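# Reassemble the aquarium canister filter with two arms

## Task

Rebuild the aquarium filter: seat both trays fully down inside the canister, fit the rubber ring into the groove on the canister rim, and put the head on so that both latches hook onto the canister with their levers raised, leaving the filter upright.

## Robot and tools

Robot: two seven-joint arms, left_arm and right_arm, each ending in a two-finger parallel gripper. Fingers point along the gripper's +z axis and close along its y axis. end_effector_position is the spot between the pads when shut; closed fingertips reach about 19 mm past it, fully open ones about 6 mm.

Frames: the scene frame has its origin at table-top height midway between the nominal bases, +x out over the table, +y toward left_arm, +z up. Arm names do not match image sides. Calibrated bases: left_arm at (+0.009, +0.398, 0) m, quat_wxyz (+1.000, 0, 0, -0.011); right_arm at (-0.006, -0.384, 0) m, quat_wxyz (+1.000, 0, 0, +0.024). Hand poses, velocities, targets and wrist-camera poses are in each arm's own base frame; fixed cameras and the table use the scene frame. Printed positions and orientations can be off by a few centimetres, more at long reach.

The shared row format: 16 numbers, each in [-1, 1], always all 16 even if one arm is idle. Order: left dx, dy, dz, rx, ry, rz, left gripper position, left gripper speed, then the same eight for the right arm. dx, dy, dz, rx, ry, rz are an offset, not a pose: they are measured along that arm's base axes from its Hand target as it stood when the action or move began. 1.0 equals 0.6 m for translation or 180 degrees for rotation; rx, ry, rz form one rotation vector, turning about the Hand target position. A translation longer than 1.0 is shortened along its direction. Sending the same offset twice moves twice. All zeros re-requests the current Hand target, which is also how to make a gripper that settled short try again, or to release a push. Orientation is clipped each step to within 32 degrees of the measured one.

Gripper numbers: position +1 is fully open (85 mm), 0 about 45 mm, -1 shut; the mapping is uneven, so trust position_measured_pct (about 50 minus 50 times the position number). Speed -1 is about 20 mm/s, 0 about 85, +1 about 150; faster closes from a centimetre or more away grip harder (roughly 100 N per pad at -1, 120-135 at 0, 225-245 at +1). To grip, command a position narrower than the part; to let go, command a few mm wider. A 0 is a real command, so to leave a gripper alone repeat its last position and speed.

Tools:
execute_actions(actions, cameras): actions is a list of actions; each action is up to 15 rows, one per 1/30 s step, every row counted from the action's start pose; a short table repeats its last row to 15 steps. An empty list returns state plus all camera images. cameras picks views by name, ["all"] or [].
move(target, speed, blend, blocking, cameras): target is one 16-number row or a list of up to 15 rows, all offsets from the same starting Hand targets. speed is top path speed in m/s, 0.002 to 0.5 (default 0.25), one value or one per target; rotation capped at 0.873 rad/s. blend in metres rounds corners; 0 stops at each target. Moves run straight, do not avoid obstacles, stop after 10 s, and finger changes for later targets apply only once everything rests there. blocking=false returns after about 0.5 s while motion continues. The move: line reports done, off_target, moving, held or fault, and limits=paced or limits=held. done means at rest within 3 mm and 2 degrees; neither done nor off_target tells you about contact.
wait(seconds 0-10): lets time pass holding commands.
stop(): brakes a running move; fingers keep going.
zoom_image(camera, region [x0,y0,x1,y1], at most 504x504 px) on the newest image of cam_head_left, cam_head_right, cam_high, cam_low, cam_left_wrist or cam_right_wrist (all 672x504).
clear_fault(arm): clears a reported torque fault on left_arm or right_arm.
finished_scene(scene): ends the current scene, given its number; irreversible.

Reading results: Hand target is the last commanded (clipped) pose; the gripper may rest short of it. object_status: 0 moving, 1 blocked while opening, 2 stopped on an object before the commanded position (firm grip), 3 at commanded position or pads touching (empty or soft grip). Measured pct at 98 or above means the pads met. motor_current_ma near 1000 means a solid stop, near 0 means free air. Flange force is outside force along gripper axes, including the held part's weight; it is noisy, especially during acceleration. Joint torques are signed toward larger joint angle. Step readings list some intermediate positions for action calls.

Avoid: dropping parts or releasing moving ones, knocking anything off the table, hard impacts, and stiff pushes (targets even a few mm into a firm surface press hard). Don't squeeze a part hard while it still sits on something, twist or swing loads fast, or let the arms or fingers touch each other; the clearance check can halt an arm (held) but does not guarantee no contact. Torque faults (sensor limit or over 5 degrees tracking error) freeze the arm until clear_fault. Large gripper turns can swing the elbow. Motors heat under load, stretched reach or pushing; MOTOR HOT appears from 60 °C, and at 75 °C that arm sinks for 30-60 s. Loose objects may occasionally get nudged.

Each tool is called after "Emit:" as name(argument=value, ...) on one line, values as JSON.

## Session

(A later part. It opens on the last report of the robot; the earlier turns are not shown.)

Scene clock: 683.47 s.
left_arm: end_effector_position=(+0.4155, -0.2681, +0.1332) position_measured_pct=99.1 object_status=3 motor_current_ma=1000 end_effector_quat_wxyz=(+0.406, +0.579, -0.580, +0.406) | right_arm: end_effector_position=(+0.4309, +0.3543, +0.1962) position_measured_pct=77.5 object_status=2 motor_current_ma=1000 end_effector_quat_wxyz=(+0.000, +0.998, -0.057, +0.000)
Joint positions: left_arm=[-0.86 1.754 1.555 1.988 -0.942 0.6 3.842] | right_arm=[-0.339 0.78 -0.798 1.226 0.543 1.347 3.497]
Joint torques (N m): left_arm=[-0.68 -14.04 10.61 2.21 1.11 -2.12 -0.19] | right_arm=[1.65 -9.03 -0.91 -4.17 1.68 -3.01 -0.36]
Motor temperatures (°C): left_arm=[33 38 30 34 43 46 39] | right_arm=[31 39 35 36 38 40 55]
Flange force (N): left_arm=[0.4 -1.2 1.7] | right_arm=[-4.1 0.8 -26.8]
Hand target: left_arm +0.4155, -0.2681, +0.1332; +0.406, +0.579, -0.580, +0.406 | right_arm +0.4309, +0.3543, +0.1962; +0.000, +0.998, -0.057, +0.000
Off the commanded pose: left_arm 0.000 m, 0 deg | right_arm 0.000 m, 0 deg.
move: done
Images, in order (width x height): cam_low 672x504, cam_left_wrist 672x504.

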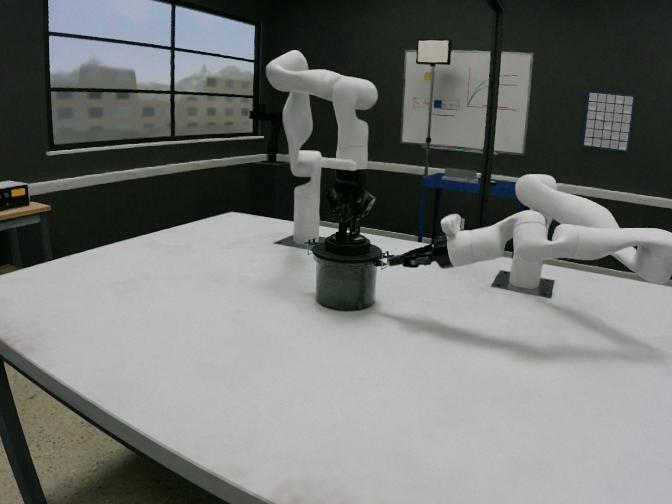

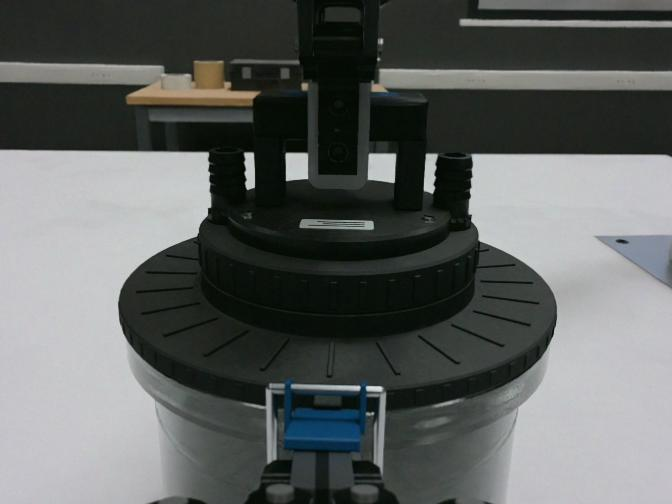

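Emit:
move(target=[[0,-0.0040,0.005,0,0,0,-1,1,0,0,0,0,0,0,-0.9,-1],[0,-0.0090,0.009,0,0,0,-1,1,0,0,0,0,0,0,-0.9,-1]], speed=0.02, cameras=["cam_left_wrist","cam_low"])

Emit:
zoom_image(camera="cam_low", region=[340, 220, 440, 295])

Scene clock: 687.40 s.
left_arm: end_effector_position=(+0.4155, -0.2735, +0.1386) position_measured_pct=99.1 object_status=3 motor_current_ma=1000 end_effector_quat_wxyz=(+0.406, +0.579, -0.580, +0.406) | right_arm: end_effector_position=(+0.4309, +0.3543, +0.1962) position_measured_pct=77.5 object_status=2 motor_current_ma=1000 end_effector_quat_wxyz=(+0.000, +0.998, -0.057, +0.000)
Joint positions: left_arm=[-0.847 1.739 1.558 1.991 -0.942 0.586 3.859] | right_arm=[-0.339 0.78 -0.798 1.226 0.543 1.347 3.497]
Joint torques (N m): left_arm=[-0.55 -14.02 10.49 2.03 1.02 -2.13 -0.18] | right_arm=[1.66 -9.07 -0.88 -4.19 1.68 -2.99 -0.37]
Motor temperatures (°C): left_arm=[33 38 30 34 43 46 39] | right_arm=[31 39 35 36 38 40 55]
Flange force (N): left_arm=[0.6 -1.1 1.3] | right_arm=[-4.1 0.9 -26.7]
Hand target: left_arm +0.4155, -0.2735, +0.1386; +0.406, +0.579, -0.580, +0.406 | right_arm +0.4309, +0.3543, +0.1962; +0.000, +0.998, -0.057, +0.000
Off the commanded pose: left_arm 0.000 m, 0 deg | right_arm 0.000 m, 0 deg.
move: done
Images, in order (width x height): cam_low 672x504, cam_left_wrist 672x504.

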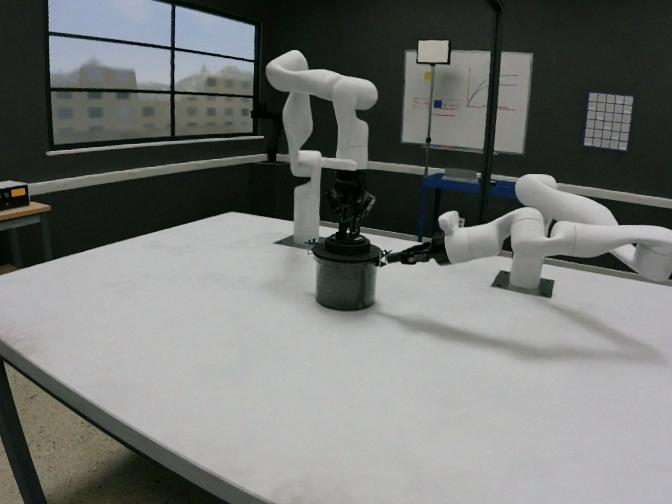

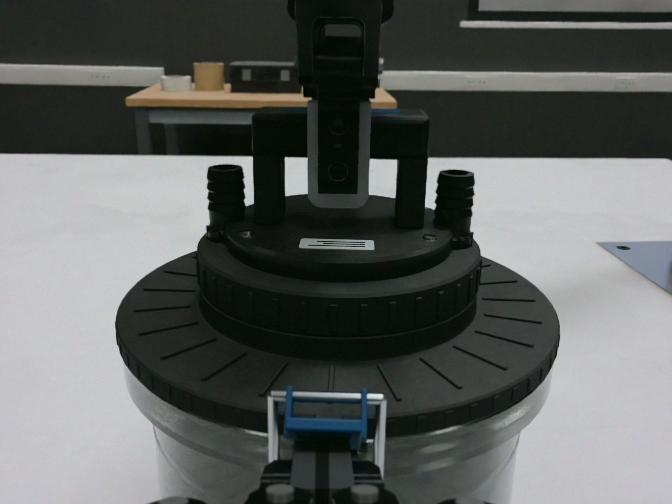

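Scaled by 5.040 from the camera's 672x504 image, which has a finer 960x720 frame.

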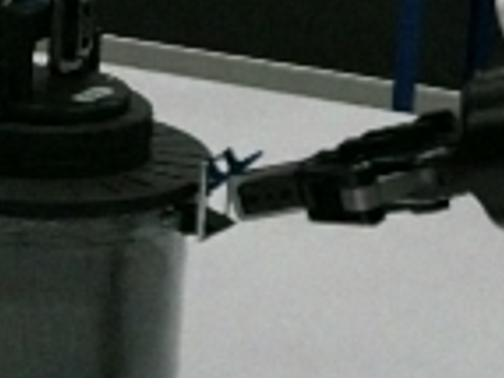

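Emit:
move(target=[[0,-0.0045,0.0035,0,0,0,-1,1,0,0,0,0,0,0,-0.9,-1],[0,-0.0095,0.006,0,0,0,-1,1,0,0,0,0,0,0,-0.9,-1]], speed=0.02, cameras=["cam_left_wrist","cam_low"])

Emit:
zoom_image(camera="cam_low", region=[340, 220, 440, 295])

Scene clock: 691.83 s.
left_arm: end_effector_position=(+0.4155, -0.2792, +0.1422) position_measured_pct=99.1 object_status=3 motor_current_ma=1000 end_effector_quat_wxyz=(+0.406, +0.579, -0.580, +0.406) | right_arm: end_effector_position=(+0.4309, +0.3543, +0.1962) position_measured_pct=77.5 object_status=2 motor_current_ma=1000 end_effector_quat_wxyz=(+0.000, +0.998, -0.057, +0.000)
Joint positions: left_arm=[-0.833 1.727 1.558 1.993 -0.944 0.571 3.874] | right_arm=[-0.339 0.78 -0.798 1.226 0.543 1.347 3.497]
Joint torques (N m): left_arm=[2.29 -13.37 10.47 2.82 1.17 -2.49 -0.13] | right_arm=[2.09 -8.4 -0.73 -1.63 0.84 -1.27 -0.3]
Motor temperatures (°C): left_arm=[33 38 30 34 43 46 39] | right_arm=[31 39 35 36 38 40 55]
Flange force (N): left_arm=[-1.4 -1.3 -5.3] | right_arm=[0.5 -5.2 -27.3]
Hand target: left_arm +0.4155, -0.2792, +0.1422; +0.406, +0.579, -0.580, +0.406 | right_arm +0.4309, +0.3542, +0.1962; +0.000, +0.998, -0.057, +0.000
Off the commanded pose: left_arm 0.000 m, 0 deg | right_arm 0.000 m, 0 deg.
move: done
Images, in order (width x height): cam_low 672x504, cam_left_wrist 672x504.

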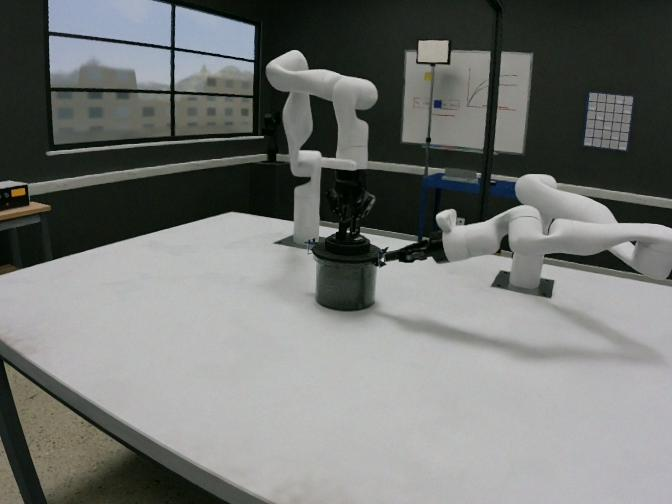

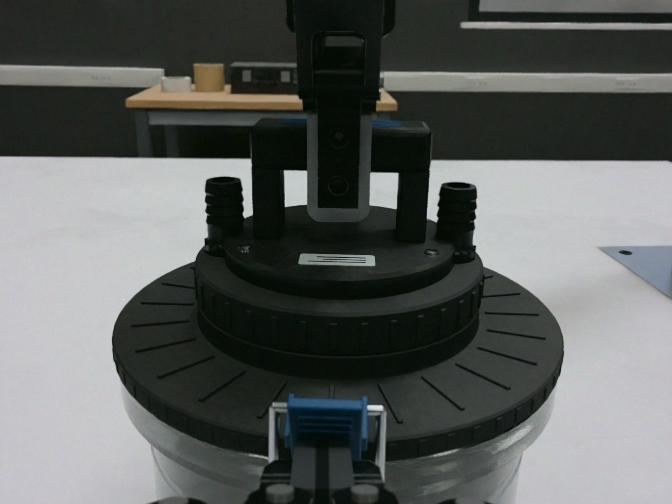

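Scaled by 5.040 from the camera's 672x504 image, which has a finer 960x720 frame.

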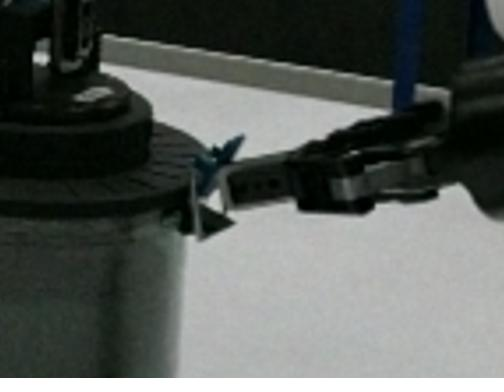

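Emit:
move(target=[[0,-0.0045,0.0022,0,0,0,-1,1,0,0,0,0,0,0,-0.9,-1],[0,-0.0095,0.0035,0,0,0,-1,1,0,0,0,0,0,0,-0.9,-1]], speed=0.02, cameras=["cam_left_wrist","cam_low"])

Emit:
zoom_image(camera="cam_low", region=[340, 220, 440, 295])

Emit:
zoom_image(camera="cam_left_wrist", region=[240, 340, 404, 504])

Scene clock: 695.37 s.
left_arm: end_effector_position=(+0.4155, -0.2849, +0.1443) position_measured_pct=99.1 object_status=3 motor_current_ma=1000 end_effector_quat_wxyz=(+0.406, +0.579, -0.580, +0.406) | right_arm: end_effector_position=(+0.4309, +0.3542, +0.1962) position_measured_pct=77.5 object_status=2 motor_current_ma=1000 end_effector_quat_wxyz=(+0.000, +0.998, -0.057, +0.000)
Joint positions: left_arm=[-0.819 1.718 1.556 1.994 -0.949 0.556 3.888] | right_arm=[-0.339 0.78 -0.798 1.226 0.543 1.347 3.497]
Joint torques (N m): left_arm=[-0.67 -14.05 10.08 1.48 0.73 -2.05 -0.18] | right_arm=[1.14 -9.31 -1.54 -2.05 0.56 -1.32 -0.33]
Motor temperatures (°C): left_arm=[33 38 30 34 43 46 39] | right_arm=[31 39 35 36 38 40 55]
Flange force (N): left_arm=[1.7 -0.6 0.9] | right_arm=[1.3 -3.5 -25.3]
Hand target: left_arm +0.4155, -0.2849, +0.1443; +0.406, +0.579, -0.580, +0.406 | right_arm +0.4309, +0.3542, +0.1962; +0.000, +0.998, -0.057, +0.000
Off the commanded pose: left_arm 0.000 m, 0 deg | right_arm 0.000 m, 0 deg.
move: done
Images, in order (width x height): cam_low 672x504, cam_left_wrist 672x504.

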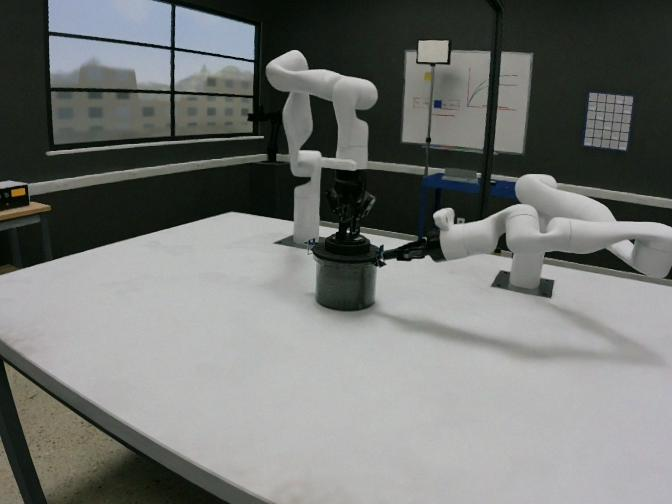

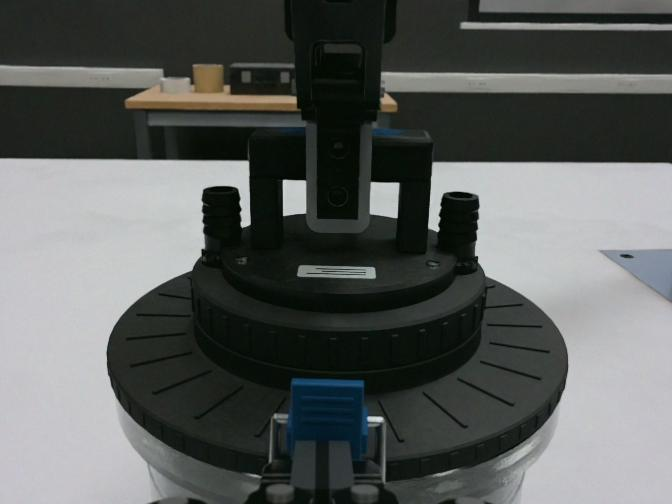

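Scaled by 5.040 from the camera's 672x504 image, which has a finer 960x720 frame.

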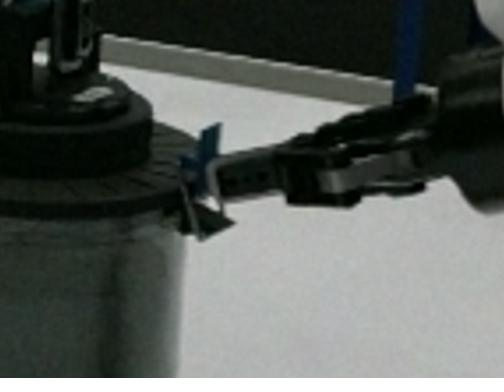

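Scaled by 3.073.

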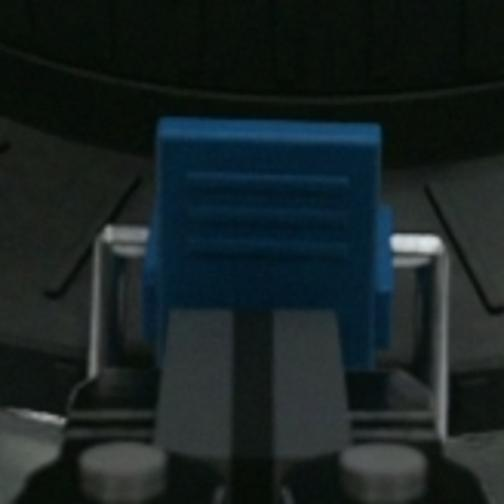

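Emit:
move(target=[[0,-0.0035,0.0005,0,0,0,-1,1,0,0,0,0,0,0,-0.9,-1],[0,-0.007,0.0010,0,0,0,-1,1,0,0,0,0,0,0,-0.9,-1]], speed=0.015, cameras=["cam_left_wrist","cam_low"])

Emit:
zoom_image(camera="cam_low", region=[340, 220, 440, 295])

Emit:
zoom_image(camera="cam_left_wrist", region=[240, 340, 404, 504])

Scene clock: 699.60 s.
left_arm: end_effector_position=(+0.4156, -0.2890, +0.1449) position_measured_pct=99.1 object_status=3 motor_current_ma=1000 end_effector_quat_wxyz=(+0.406, +0.579, -0.580, +0.406) | right_arm: end_effector_position=(+0.4310, +0.3540, +0.1962) position_measured_pct=77.5 object_status=2 motor_current_ma=1000 end_effector_quat_wxyz=(+0.000, +0.998, -0.057, +0.000)
Joint positions: left_arm=[-0.809 1.712 1.552 1.994 -0.953 0.545 3.896] | right_arm=[-0.339 0.78 -0.798 1.226 0.543 1.347 3.497]
Joint torques (N m): left_arm=[15.45 -10.38 12.63 6.2 2.4 -5.39 -0.12] | right_arm=[-8.12 -6.15 -7.93 -5.38 -1.75 -8.08 -0.29]
Motor temperatures (°C): left_arm=[33 38 30 34 43 46 39] | right_arm=[31 39 35 36 38 40 55]
Flange force (N): left_arm=[-13.7 0.2 -35.2] | right_arm=[1.6 20.0 -33.3]
Hand target: left_arm +0.4155, -0.2891, +0.1449; +0.406, +0.579, -0.580, +0.406 | right_arm +0.4309, +0.3542, +0.1962; +0.000, +0.998, -0.057, +0.000
Off the commanded pose: left_arm 0.000 m, 0 deg | right_arm 0.000 m, 0 deg.
move: done
Images, in order (width x height): cam_low 672x504, cam_left_wrist 672x504.

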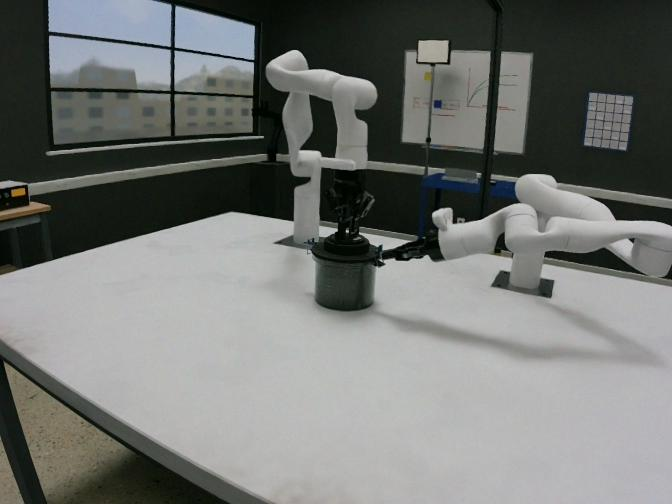

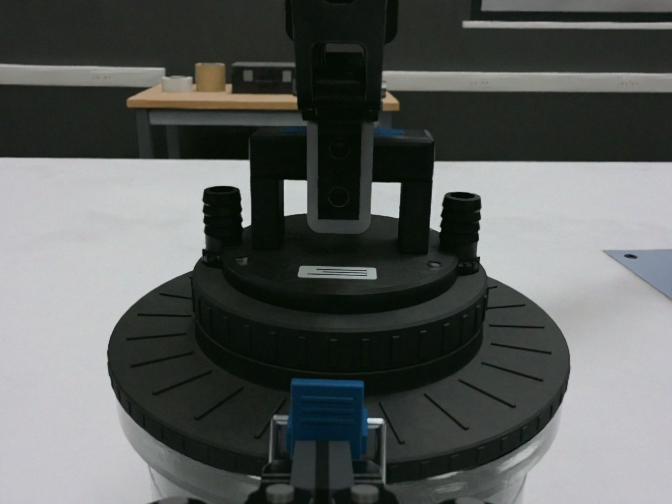

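Scaled by 5.040 from the camera's 672x504 image, which has a finer 960x720 frame.

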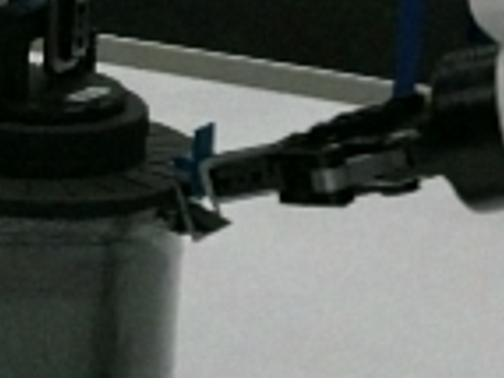

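Scaled by 3.073.

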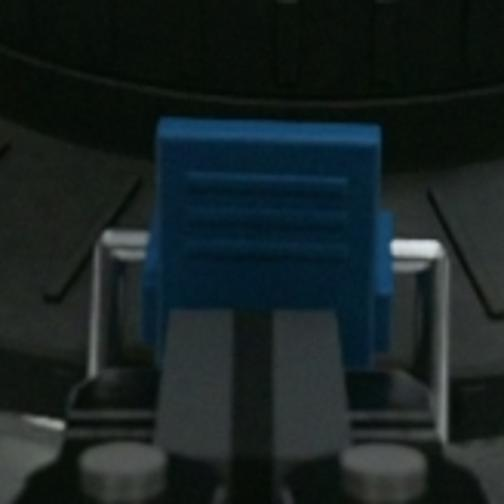

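Emit:
move(target=[0,0.1,0.0,0,0,0,-1,1,0,0,0,0,0,0,-0.9,-1], speed=0.06, cameras=["cam_left_wrist","cam_low","cam_right_wrist"])

Emit:
zoom_image(camera="cam_low", region=[300, 220, 400, 295])

Emit:
zoom_image(camera="cam_left_wrist", region=[220, 160, 420, 360])

Scene clock: 704.30 s.
left_arm: end_effector_position=(+0.4155, -0.2291, +0.1449) position_measured_pct=99.1 object_status=3 motor_current_ma=1000 end_effector_quat_wxyz=(+0.406, +0.579, -0.580, +0.406) | right_arm: end_effector_position=(+0.4309, +0.3543, +0.1962) position_measured_pct=77.5 object_status=2 motor_current_ma=1000 end_effector_quat_wxyz=(+0.000, +0.998, -0.057, +0.000)
Joint positions: left_arm=[-0.944 1.764 1.608 1.978 -0.88 0.71 3.788] | right_arm=[-0.339 0.781 -0.798 1.226 0.543 1.347 3.497]
Joint torques (N m): left_arm=[-1.4 -14.08 9.55 1.76 1.05 -1.49 -0.18] | right_arm=[-0.45 -9.61 -2.97 -0.48 -0.82 -0.3 -0.42]
Motor temperatures (°C): left_arm=[33 38 30 34 43 46 39] | right_arm=[31 39 35 36 38 40 55]
Flange force (N): left_arm=[2.6 -2.0 2.6] | right_arm=[6.8 -4.9 -23.8]
Hand target: left_arm +0.4155, -0.2291, +0.1449; +0.406, +0.579, -0.580, +0.406 | right_arm +0.4309, +0.3543, +0.1962; +0.000, +0.998, -0.057, +0.000
Off the commanded pose: left_arm 0.000 m, 0 deg | right_arm 0.000 m, 0 deg.
move: done
Images, in order (width x height): cam_low 672x504, cam_left_wrist 672x504, cam_right_wrist 672x504.

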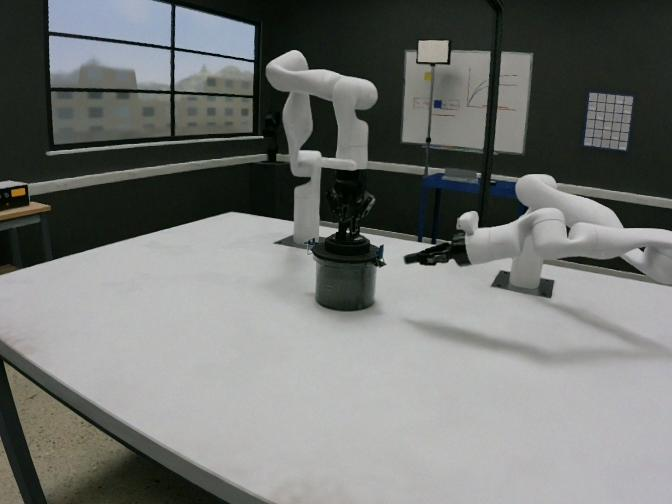

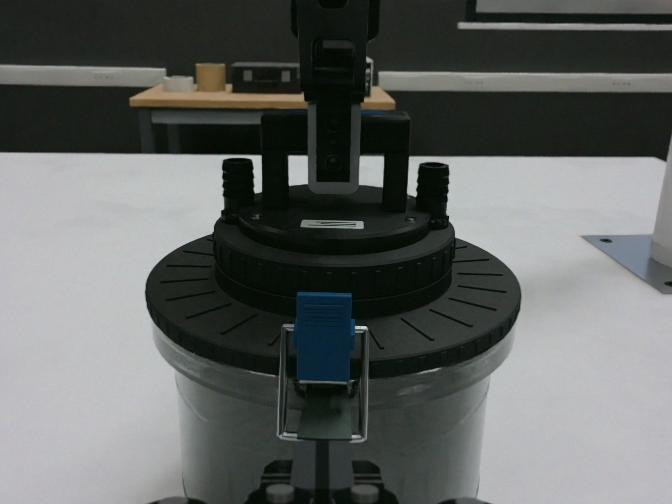

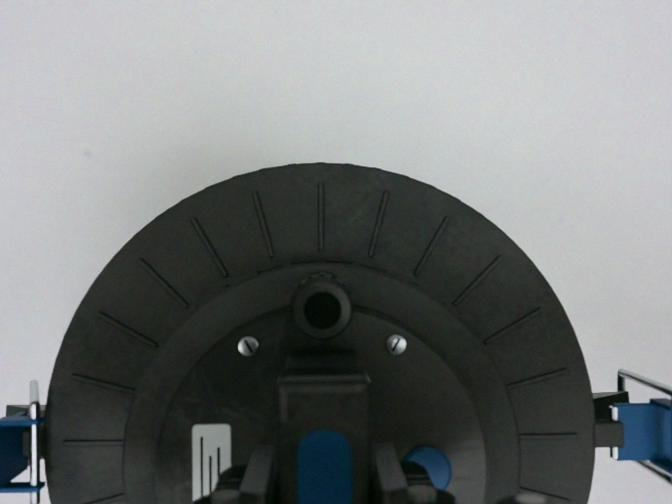

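Scaled by 5.040 from the camera's 672x504 image, which has a finer 960x720 frame.

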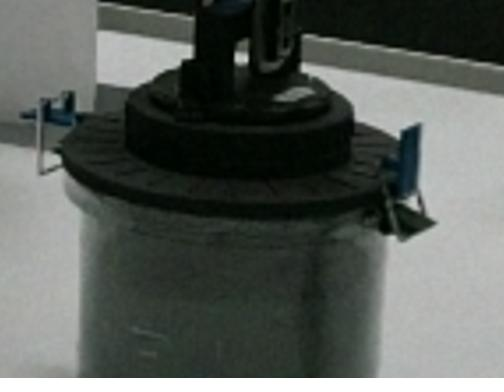

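Scaled by 2.520.

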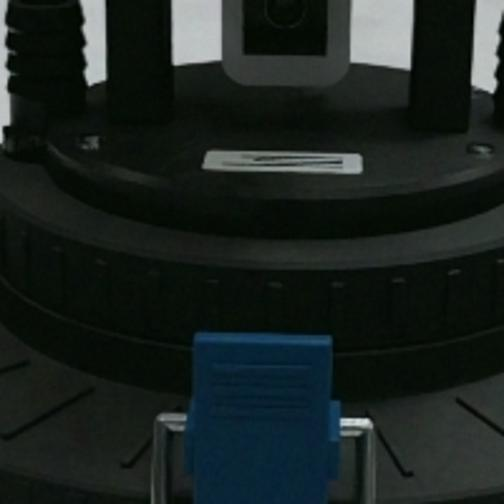

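Emit:
zoom_image(camera="cam_left_wrist", region=[250, 300, 400, 460])

Scaled by 3.150.

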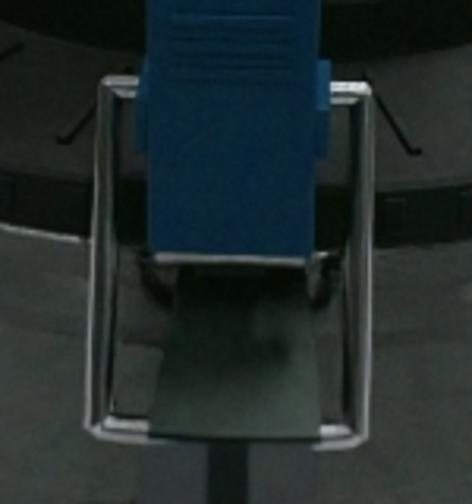

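Emit:
move(target=[0,0.2,0.05,0,0,0,-1,1,0,0,0.0018,0,0,0,-0.9,-1], speed=0.1)

Emit:
move(target=[0,0,0,0,0,0,-1,1,0,0,0,0,0,0,-0.2,-1], cameras=["cam_right_wrist"])

Scene clock: 710.57 s.
left_arm: end_effector_position=(+0.4155, -0.1091, +0.1749) position_measured_pct=99.1 object_status=3 motor_current_ma=1000 end_effector_quat_wxyz=(+0.406, +0.579, -0.580, +0.406) | right_arm: end_effector_position=(+0.4309, +0.3542, +0.1973) position_measured_pct=77.5 object_status=2 motor_current_ma=1000 end_effector_quat_wxyz=(+0.000, +0.998, -0.057, +0.000)
Joint positions: left_arm=[-1.155 1.77 1.738 1.864 -0.705 1.046 3.634] | right_arm=[-0.339 0.78 -0.799 1.224 0.542 1.35 3.497]
Joint torques (N m): left_arm=[-1.44 -14.98 9.19 1.17 1.71 -1.12 -0.19] | right_arm=[1.03 -18.39 -4.32 -3.38 -0.73 1.46 -0.32]
Motor temperatures (°C): left_arm=[33 38 30 34 43 46 39] | right_arm=[31 39 35 36 38 40 55]
Flange force (N): left_arm=[2.4 -2.9 1.7] | right_arm=[8.1 -10.2 -6.1]
Hand target: left_arm +0.4155, -0.1091, +0.1749; +0.406, +0.579, -0.580, +0.406 | right_arm +0.4309, +0.3542, +0.1973; +0.000, +0.998, -0.057, +0.000
Off the commanded pose: left_arm 0.000 m, 0 deg | right_arm 0.000 m, 0 deg.
move: done

Scene clock: 711.60 s.
left_arm: end_effector_position=(+0.4155, -0.1091, +0.1749) position_measured_pct=99.1 object_status=3 motor_current_ma=1000 end_effector_quat_wxyz=(+0.406, +0.579, -0.580, +0.406) | right_arm: end_effector_position=(+0.4309, +0.3543, +0.1973) position_measured_pct=60.2 object_status=0 motor_current_ma=0 end_effector_quat_wxyz=(+0.000, +0.998, -0.057, +0.000)
Joint positions: left_arm=[-1.155 1.77 1.738 1.864 -0.705 1.046 3.634] | right_arm=[-0.339 0.78 -0.799 1.224 0.542 1.35 3.497]
Joint torques (N m): left_arm=[-1.45 -14.94 9.22 1.21 1.74 -1.1 -0.16] | right_arm=[1.26 -19.83 -4.47 -5.93 -0.05 0.14 -0.34]
Motor temperatures (°C): left_arm=[33 38 30 34 43 46 39] | right_arm=[31 39 35 36 38 40 55]
Flange force (N): left_arm=[2.3 -3.0 1.7] | right_arm=[3.9 -6.4 -3.8]
Hand target: left_arm +0.4155, -0.1091, +0.1749; +0.406, +0.579, -0.580, +0.406 | right_arm +0.4309, +0.3542, +0.1973; +0.000, +0.998, -0.057, +0.000
Off the commanded pose: left_arm 0.000 m, 0 deg | right_arm 0.000 m, 0 deg.
move: done
Images, in order (width x height): cam_right_wrist 672x504.

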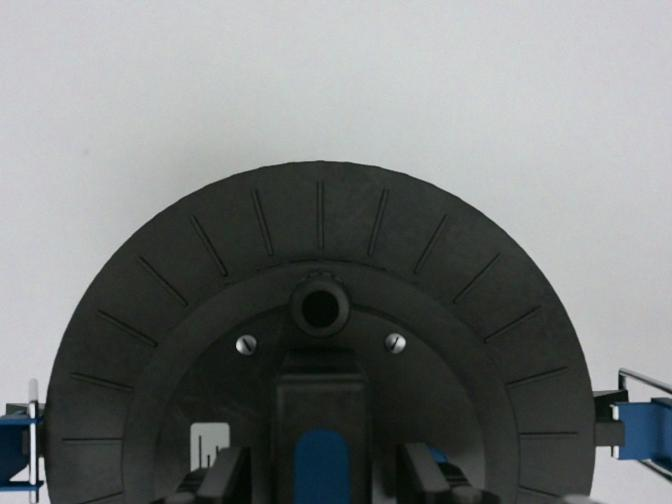

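Emit:
move(target=[[0,0,0,0,0,0,-1,1,0,0,0.1667,0,0,0,-0.2,-1],[0,0,0,0,0,0,-1,1,-0.03,-0.35,0.1667,0,0,0.5,-0.2,-1]], speed=[0.12,0.25], cameras=["cam_head_right","cam_right_wrist"])

Scene clock: 725.53 s.
left_arm: end_effector_position=(+0.4155, -0.1091, +0.1749) position_measured_pct=99.1 object_status=3 motor_current_ma=1000 end_effector_quat_wxyz=(+0.406, +0.579, -0.580, +0.406) | right_arm: end_effector_position=(+0.4129, +0.1443, +0.2973) position_measured_pct=60.2 object_status=3 motor_current_ma=0 end_effector_quat_wxyz=(+0.000, +0.746, +0.666, +0.000)
Joint positions: left_arm=[-1.155 1.77 1.738 1.864 -0.705 1.046 3.634] | right_arm=[0.382 0.596 -1.318 1.469 0.576 1.515 5.247]
Joint torques (N m): left_arm=[-1.44 -14.98 9.15 1.15 1.71 -1.14 -0.18] | right_arm=[1.24 -13.33 -5.31 -5.95 -0.1 0.1 -0.33]
Motor temperatures (°C): left_arm=[33 38 30 34 43 46 39] | right_arm=[31 39 35 36 38 40 55]
Flange force (N): left_arm=[2.4 -2.9 1.6] | right_arm=[5.8 6.2 -4.6]
Hand target: left_arm +0.4155, -0.1091, +0.1749; +0.406, +0.579, -0.580, +0.406 | right_arm +0.4129, +0.1442, +0.2973; +0.000, +0.746, +0.666, +0.000
Off the commanded pose: left_arm 0.000 m, 0 deg | right_arm 0.000 m, 0 deg.
move: done
Images, in order (width x height): cam_head_right 672x504, cam_right_wrist 672x504.

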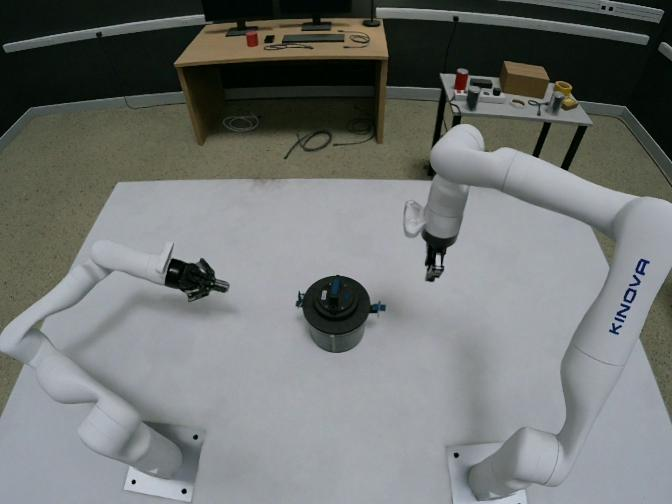

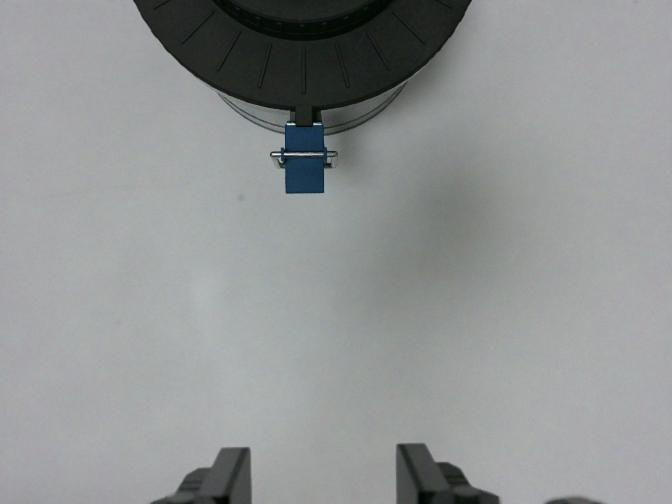

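Emit:
move(target=[[0,0,0,0,0,0,-1,1,-0.0098,-0.0133,-0.1,0.2759,-0.0317,0,-1,1],[0,0,0,0,0,0,-1,1,-0.0098,-0.0133,-0.2288,0.3864,-0.0443,0,-1,1]], speed=0.2, cameras=["cam_head_right","cam_right_wrist"])

Scene clock: 736.63 s.
left_arm: end_effector_position=(+0.4155, -0.1091, +0.1749) position_measured_pct=99.1 object_status=3 motor_current_ma=1000 end_effector_quat_wxyz=(+0.406, +0.579, -0.580, +0.406) | right_arm: end_effector_position=(+0.4070, +0.1363, +0.1600) position_measured_pct=98.7 object_status=3 motor_current_ma=1000 end_effector_quat_wxyz=(-0.381, +0.611, +0.545, +0.428)
Joint positions: left_arm=[-1.155 1.77 1.738 1.864 -0.705 1.046 3.634] | right_arm=[1.143 1.561 -1.542 1.982 0.533 0.682 5.874]
Joint torques (N m): left_arm=[-1.41 -14.98 9.22 1.12 1.72 -1.11 -0.19] | right_arm=[1.28 -13.22 -10.02 1.68 -1.7 -0.99 -0.33]
Motor temperatures (°C): left_arm=[33 38 30 34 42 46 39] | right_arm=[31 39 35 36 38 40 55]
Flange force (N): left_arm=[2.3 -2.6 1.7] | right_arm=[1.3 6.5 1.9]
Hand target: left_arm +0.4155, -0.1091, +0.1749; +0.406, +0.579, -0.580, +0.406 | right_arm +0.4070, +0.1363, +0.1600; -0.382, +0.611, +0.545, +0.428
Off the commanded pose: left_arm 0.000 m, 0 deg | right_arm 0.000 m, 0 deg.
move: done
Images, in order (width x height): cam_head_right 672x504, cam_right_wrist 672x504.

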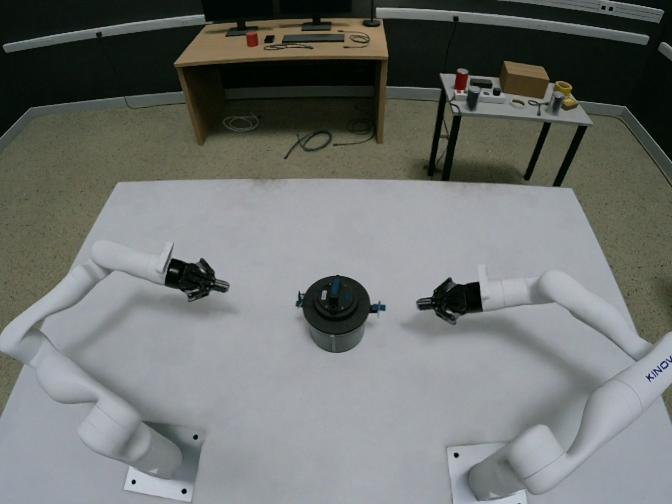

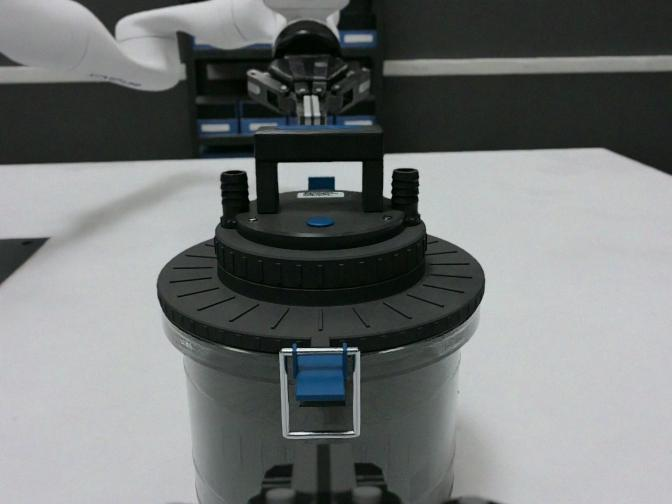

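Emit:
move(target=[[0,0,0,0,0,0,-1,1,0,0,-0.075,0,0,0,-1,1],[0,0,0,0,0,0,-1,1,0.014,0.1225,-0.075,0,0,0,-1,1]], speed=[0.1,0.06], cameras=["cam_low","cam_right_wrist","cam_head_right"])

Emit:
zoom_image(camera="cam_low", region=[280, 210, 380, 285])

Emit:
zoom_image(camera="cam_head_right", region=[340, 270, 440, 345])

Scene clock: 743.07 s.
left_arm: end_effector_position=(+0.4155, -0.1091, +0.1749) position_measured_pct=99.1 object_status=3 motor_current_ma=1000 end_effector_quat_wxyz=(+0.406, +0.579, -0.580, +0.406) | right_arm: end_effector_position=(+0.4154, +0.2098, +0.1150) position_measured_pct=98.7 object_status=3 motor_current_ma=1000 end_effector_quat_wxyz=(-0.382, +0.611, +0.545, +0.428)
Joint positions: left_arm=[-1.155 1.77 1.738 1.864 -0.705 1.046 3.634] | right_arm=[0.961 1.592 -1.414 2.014 0.641 0.441 5.826]
Joint torques (N m): left_arm=[-1.46 -14.98 9.18 1.12 1.73 -1.12 -0.2] | right_arm=[1.45 -13.39 -10.16 2.74 -1.15 -1.1 -0.32]
Motor temperatures (°C): left_arm=[33 38 30 34 42 46 39] | right_arm=[31 39 35 36 38 40 55]
Flange force (N): left_arm=[2.4 -2.8 1.8] | right_arm=[1.4 5.3 4.2]
Hand target: left_arm +0.4155, -0.1091, +0.1749; +0.406, +0.579, -0.580, +0.406 | right_arm +0.4154, +0.2098, +0.1150; -0.382, +0.611, +0.545, +0.428
Off the commanded pose: left_arm 0.000 m, 0 deg | right_arm 0.000 m, 0 deg.
move: done
Images, in order (width x height): cam_head_right 672x504, cam_low 672x504, cam_right_wrist 672x504.

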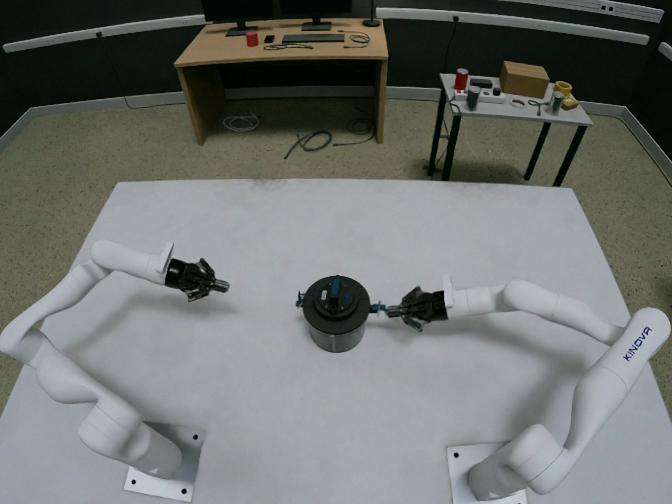

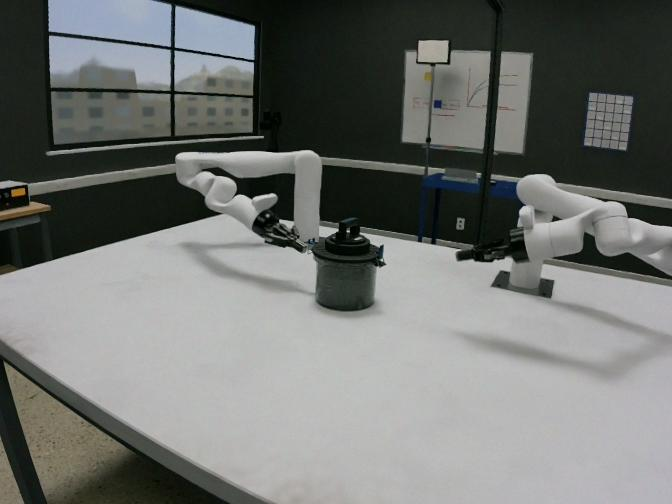

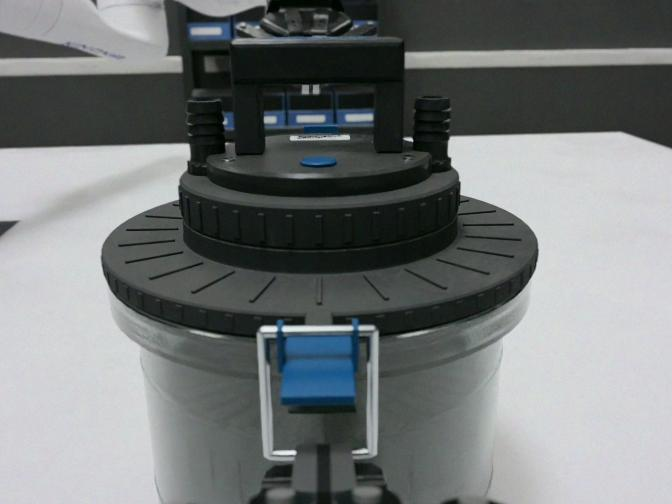

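Scaled by 5.040 from the camera's 672x504 image, which has a finer 960x720 frame.

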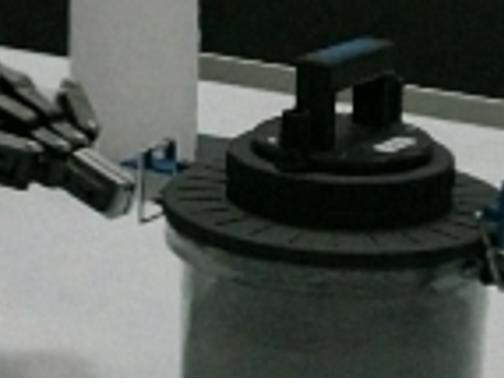

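Scaled by 5.040 from the camera's 672x504 image, which has a finer 960x720 frame.

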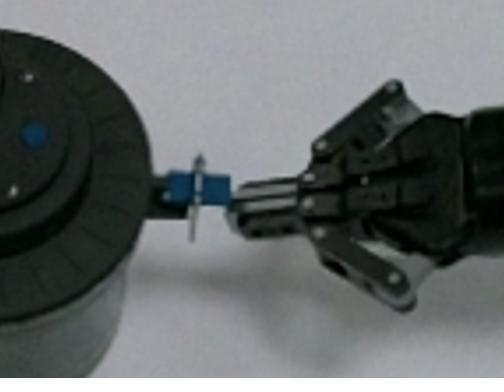

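Emit:
move(target=[[0,0,0,0,0,0,-1,1,-0.001,0.0145,0,0,0,0,-1,1],[0,0,0,0,0,0,-1,1,-0.001,0.0145,0.01,0,0,0,-1,1]], speed=0.025, cameras=["cam_low","cam_right_wrist"])

Emit:
zoom_image(camera="cam_low", region=[280, 210, 380, 285])

Scene clock: 747.43 s.
left_arm: end_effector_position=(+0.4155, -0.1091, +0.1749) position_measured_pct=99.1 object_status=3 motor_current_ma=1000 end_effector_quat_wxyz=(+0.406, +0.579, -0.580, +0.406) | right_arm: end_effector_position=(+0.4148, +0.2185, +0.1210) position_measured_pct=98.7 object_status=3 motor_current_ma=1000 end_effector_quat_wxyz=(-0.382, +0.611, +0.545, +0.428)
Joint positions: left_arm=[-1.155 1.77 1.738 1.864 -0.705 1.046 3.634] | right_arm=[0.94 1.572 -1.414 2.024 0.64 0.412 5.805]
Joint torques (N m): left_arm=[-1.4 -14.94 9.17 1.13 1.73 -1.11 -0.16] | right_arm=[1.28 -13.4 -10.22 2.54 -1.06 -1.18 -0.33]
Motor temperatures (°C): left_arm=[33 38 30 34 42 46 39] | right_arm=[31 39 35 36 38 40 55]
Flange force (N): left_arm=[2.4 -2.7 1.7] | right_arm=[1.3 5.0 4.0]
Hand target: left_arm +0.4155, -0.1091, +0.1749; +0.406, +0.579, -0.580, +0.406 | right_arm +0.4148, +0.2185, +0.1210; -0.382, +0.611, +0.545, +0.428
Off the commanded pose: left_arm 0.000 m, 0 deg | right_arm 0.000 m, 0 deg.
move: done
Images, in order (width x height): cam_low 672x504, cam_right_wrist 672x504.

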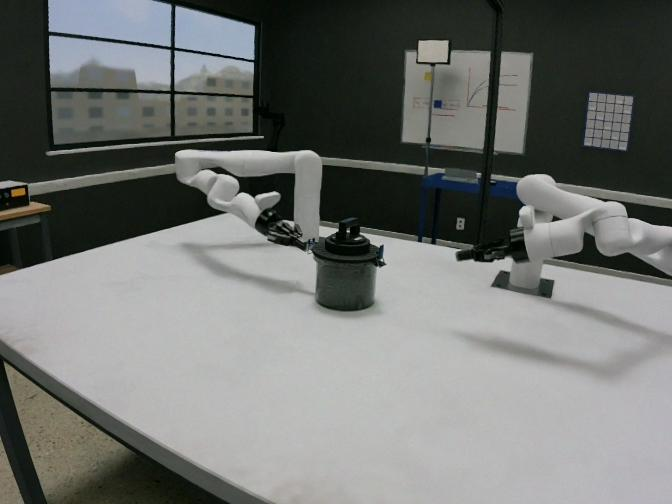

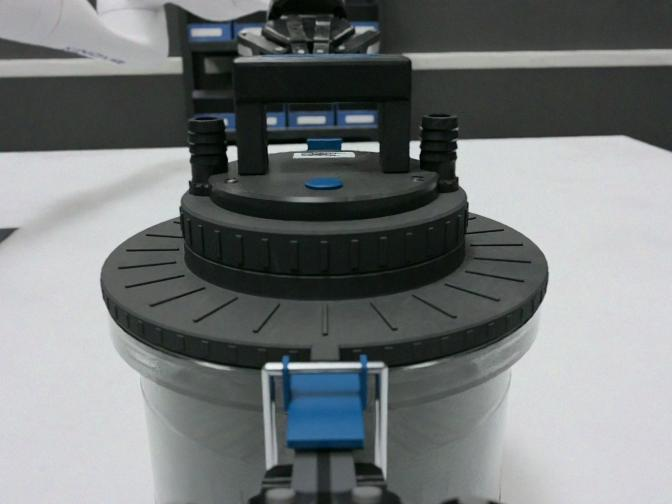

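Scaled by 5.040 from the camera's 672x504 image, which has a finer 960x720 frame.

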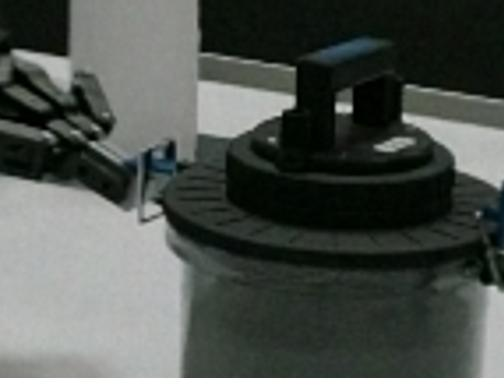

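Emit:
move(target=[[0,0,0,0,0,0,-1,1,0.00015,0.0013,0.01,0,0,0,-1,1],[0,0,0,0,0,0,-1,1,0.0006,0.0051,0.0202,0,0,0,-1,1],[0,0,0,0,0,0,-1,1,0.0016,0.0141,0.0292,0,0,0,-1,1]], speed=0.02, blend=0.001, cameras=["cam_right_wrist","cam_low"])

Emit:
zoom_image(camera="cam_low", region=[280, 210, 380, 285])

Emit:
zoom_image(camera="cam_right_wrist", region=[240, 340, 404, 504])

Scene clock: 752.43 s.
left_arm: end_effector_position=(+0.4155, -0.1091, +0.1749) position_measured_pct=99.1 object_status=3 motor_current_ma=1000 end_effector_quat_wxyz=(+0.406, +0.579, -0.580, +0.406) | right_arm: end_effector_position=(+0.4158, +0.2269, +0.1385) position_measured_pct=98.7 object_status=3 motor_current_ma=1000 end_effector_quat_wxyz=(-0.381, +0.611, +0.545, +0.428)
Joint positions: left_arm=[-1.155 1.77 1.738 1.864 -0.705 1.046 3.634] | right_arm=[0.919 1.53 -1.434 2.033 0.622 0.392 5.77]
Joint torques (N m): left_arm=[-1.39 -14.93 9.18 1.24 1.72 -1.13 -0.19] | right_arm=[0.76 -13.48 -12.06 2.55 -1.45 -1.72 -0.32]
Motor temperatures (°C): left_arm=[33 38 30 34 42 46 39] | right_arm=[31 39 35 36 38 40 55]
Flange force (N): left_arm=[2.4 -3.0 1.5] | right_arm=[-2.3 5.5 4.4]
Hand target: left_arm +0.4155, -0.1091, +0.1749; +0.406, +0.579, -0.580, +0.406 | right_arm +0.4158, +0.2269, +0.1385; -0.381, +0.611, +0.545, +0.428
Off the commanded pose: left_arm 0.000 m, 0 deg | right_arm 0.000 m, 0 deg.
move: done
Images, in order (width x height): cam_low 672x504, cam_right_wrist 672x504.

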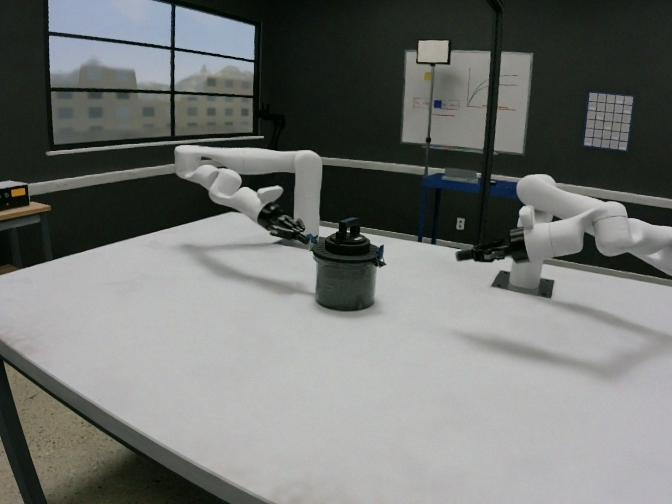

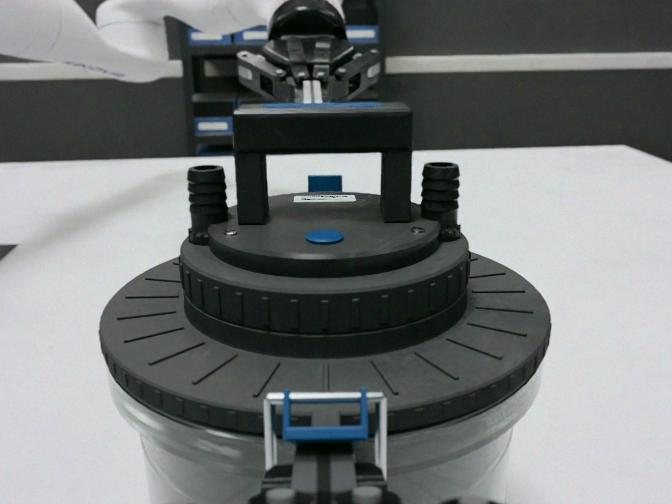

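Scaled by 5.040 from the camera's 672x504 image, which has a finer 960x720 frame.

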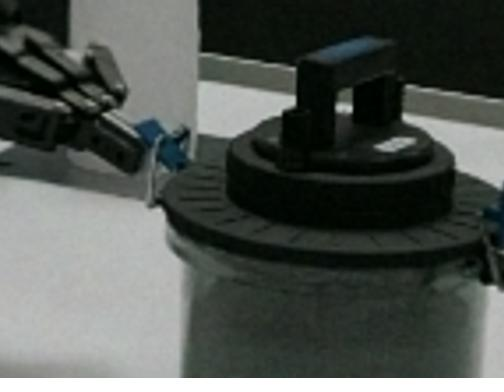

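Scaled by 3.073.

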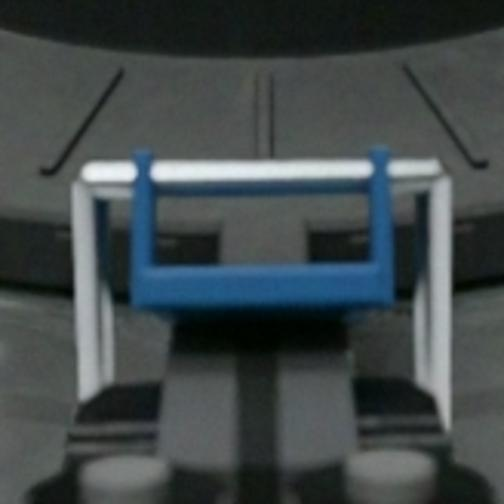

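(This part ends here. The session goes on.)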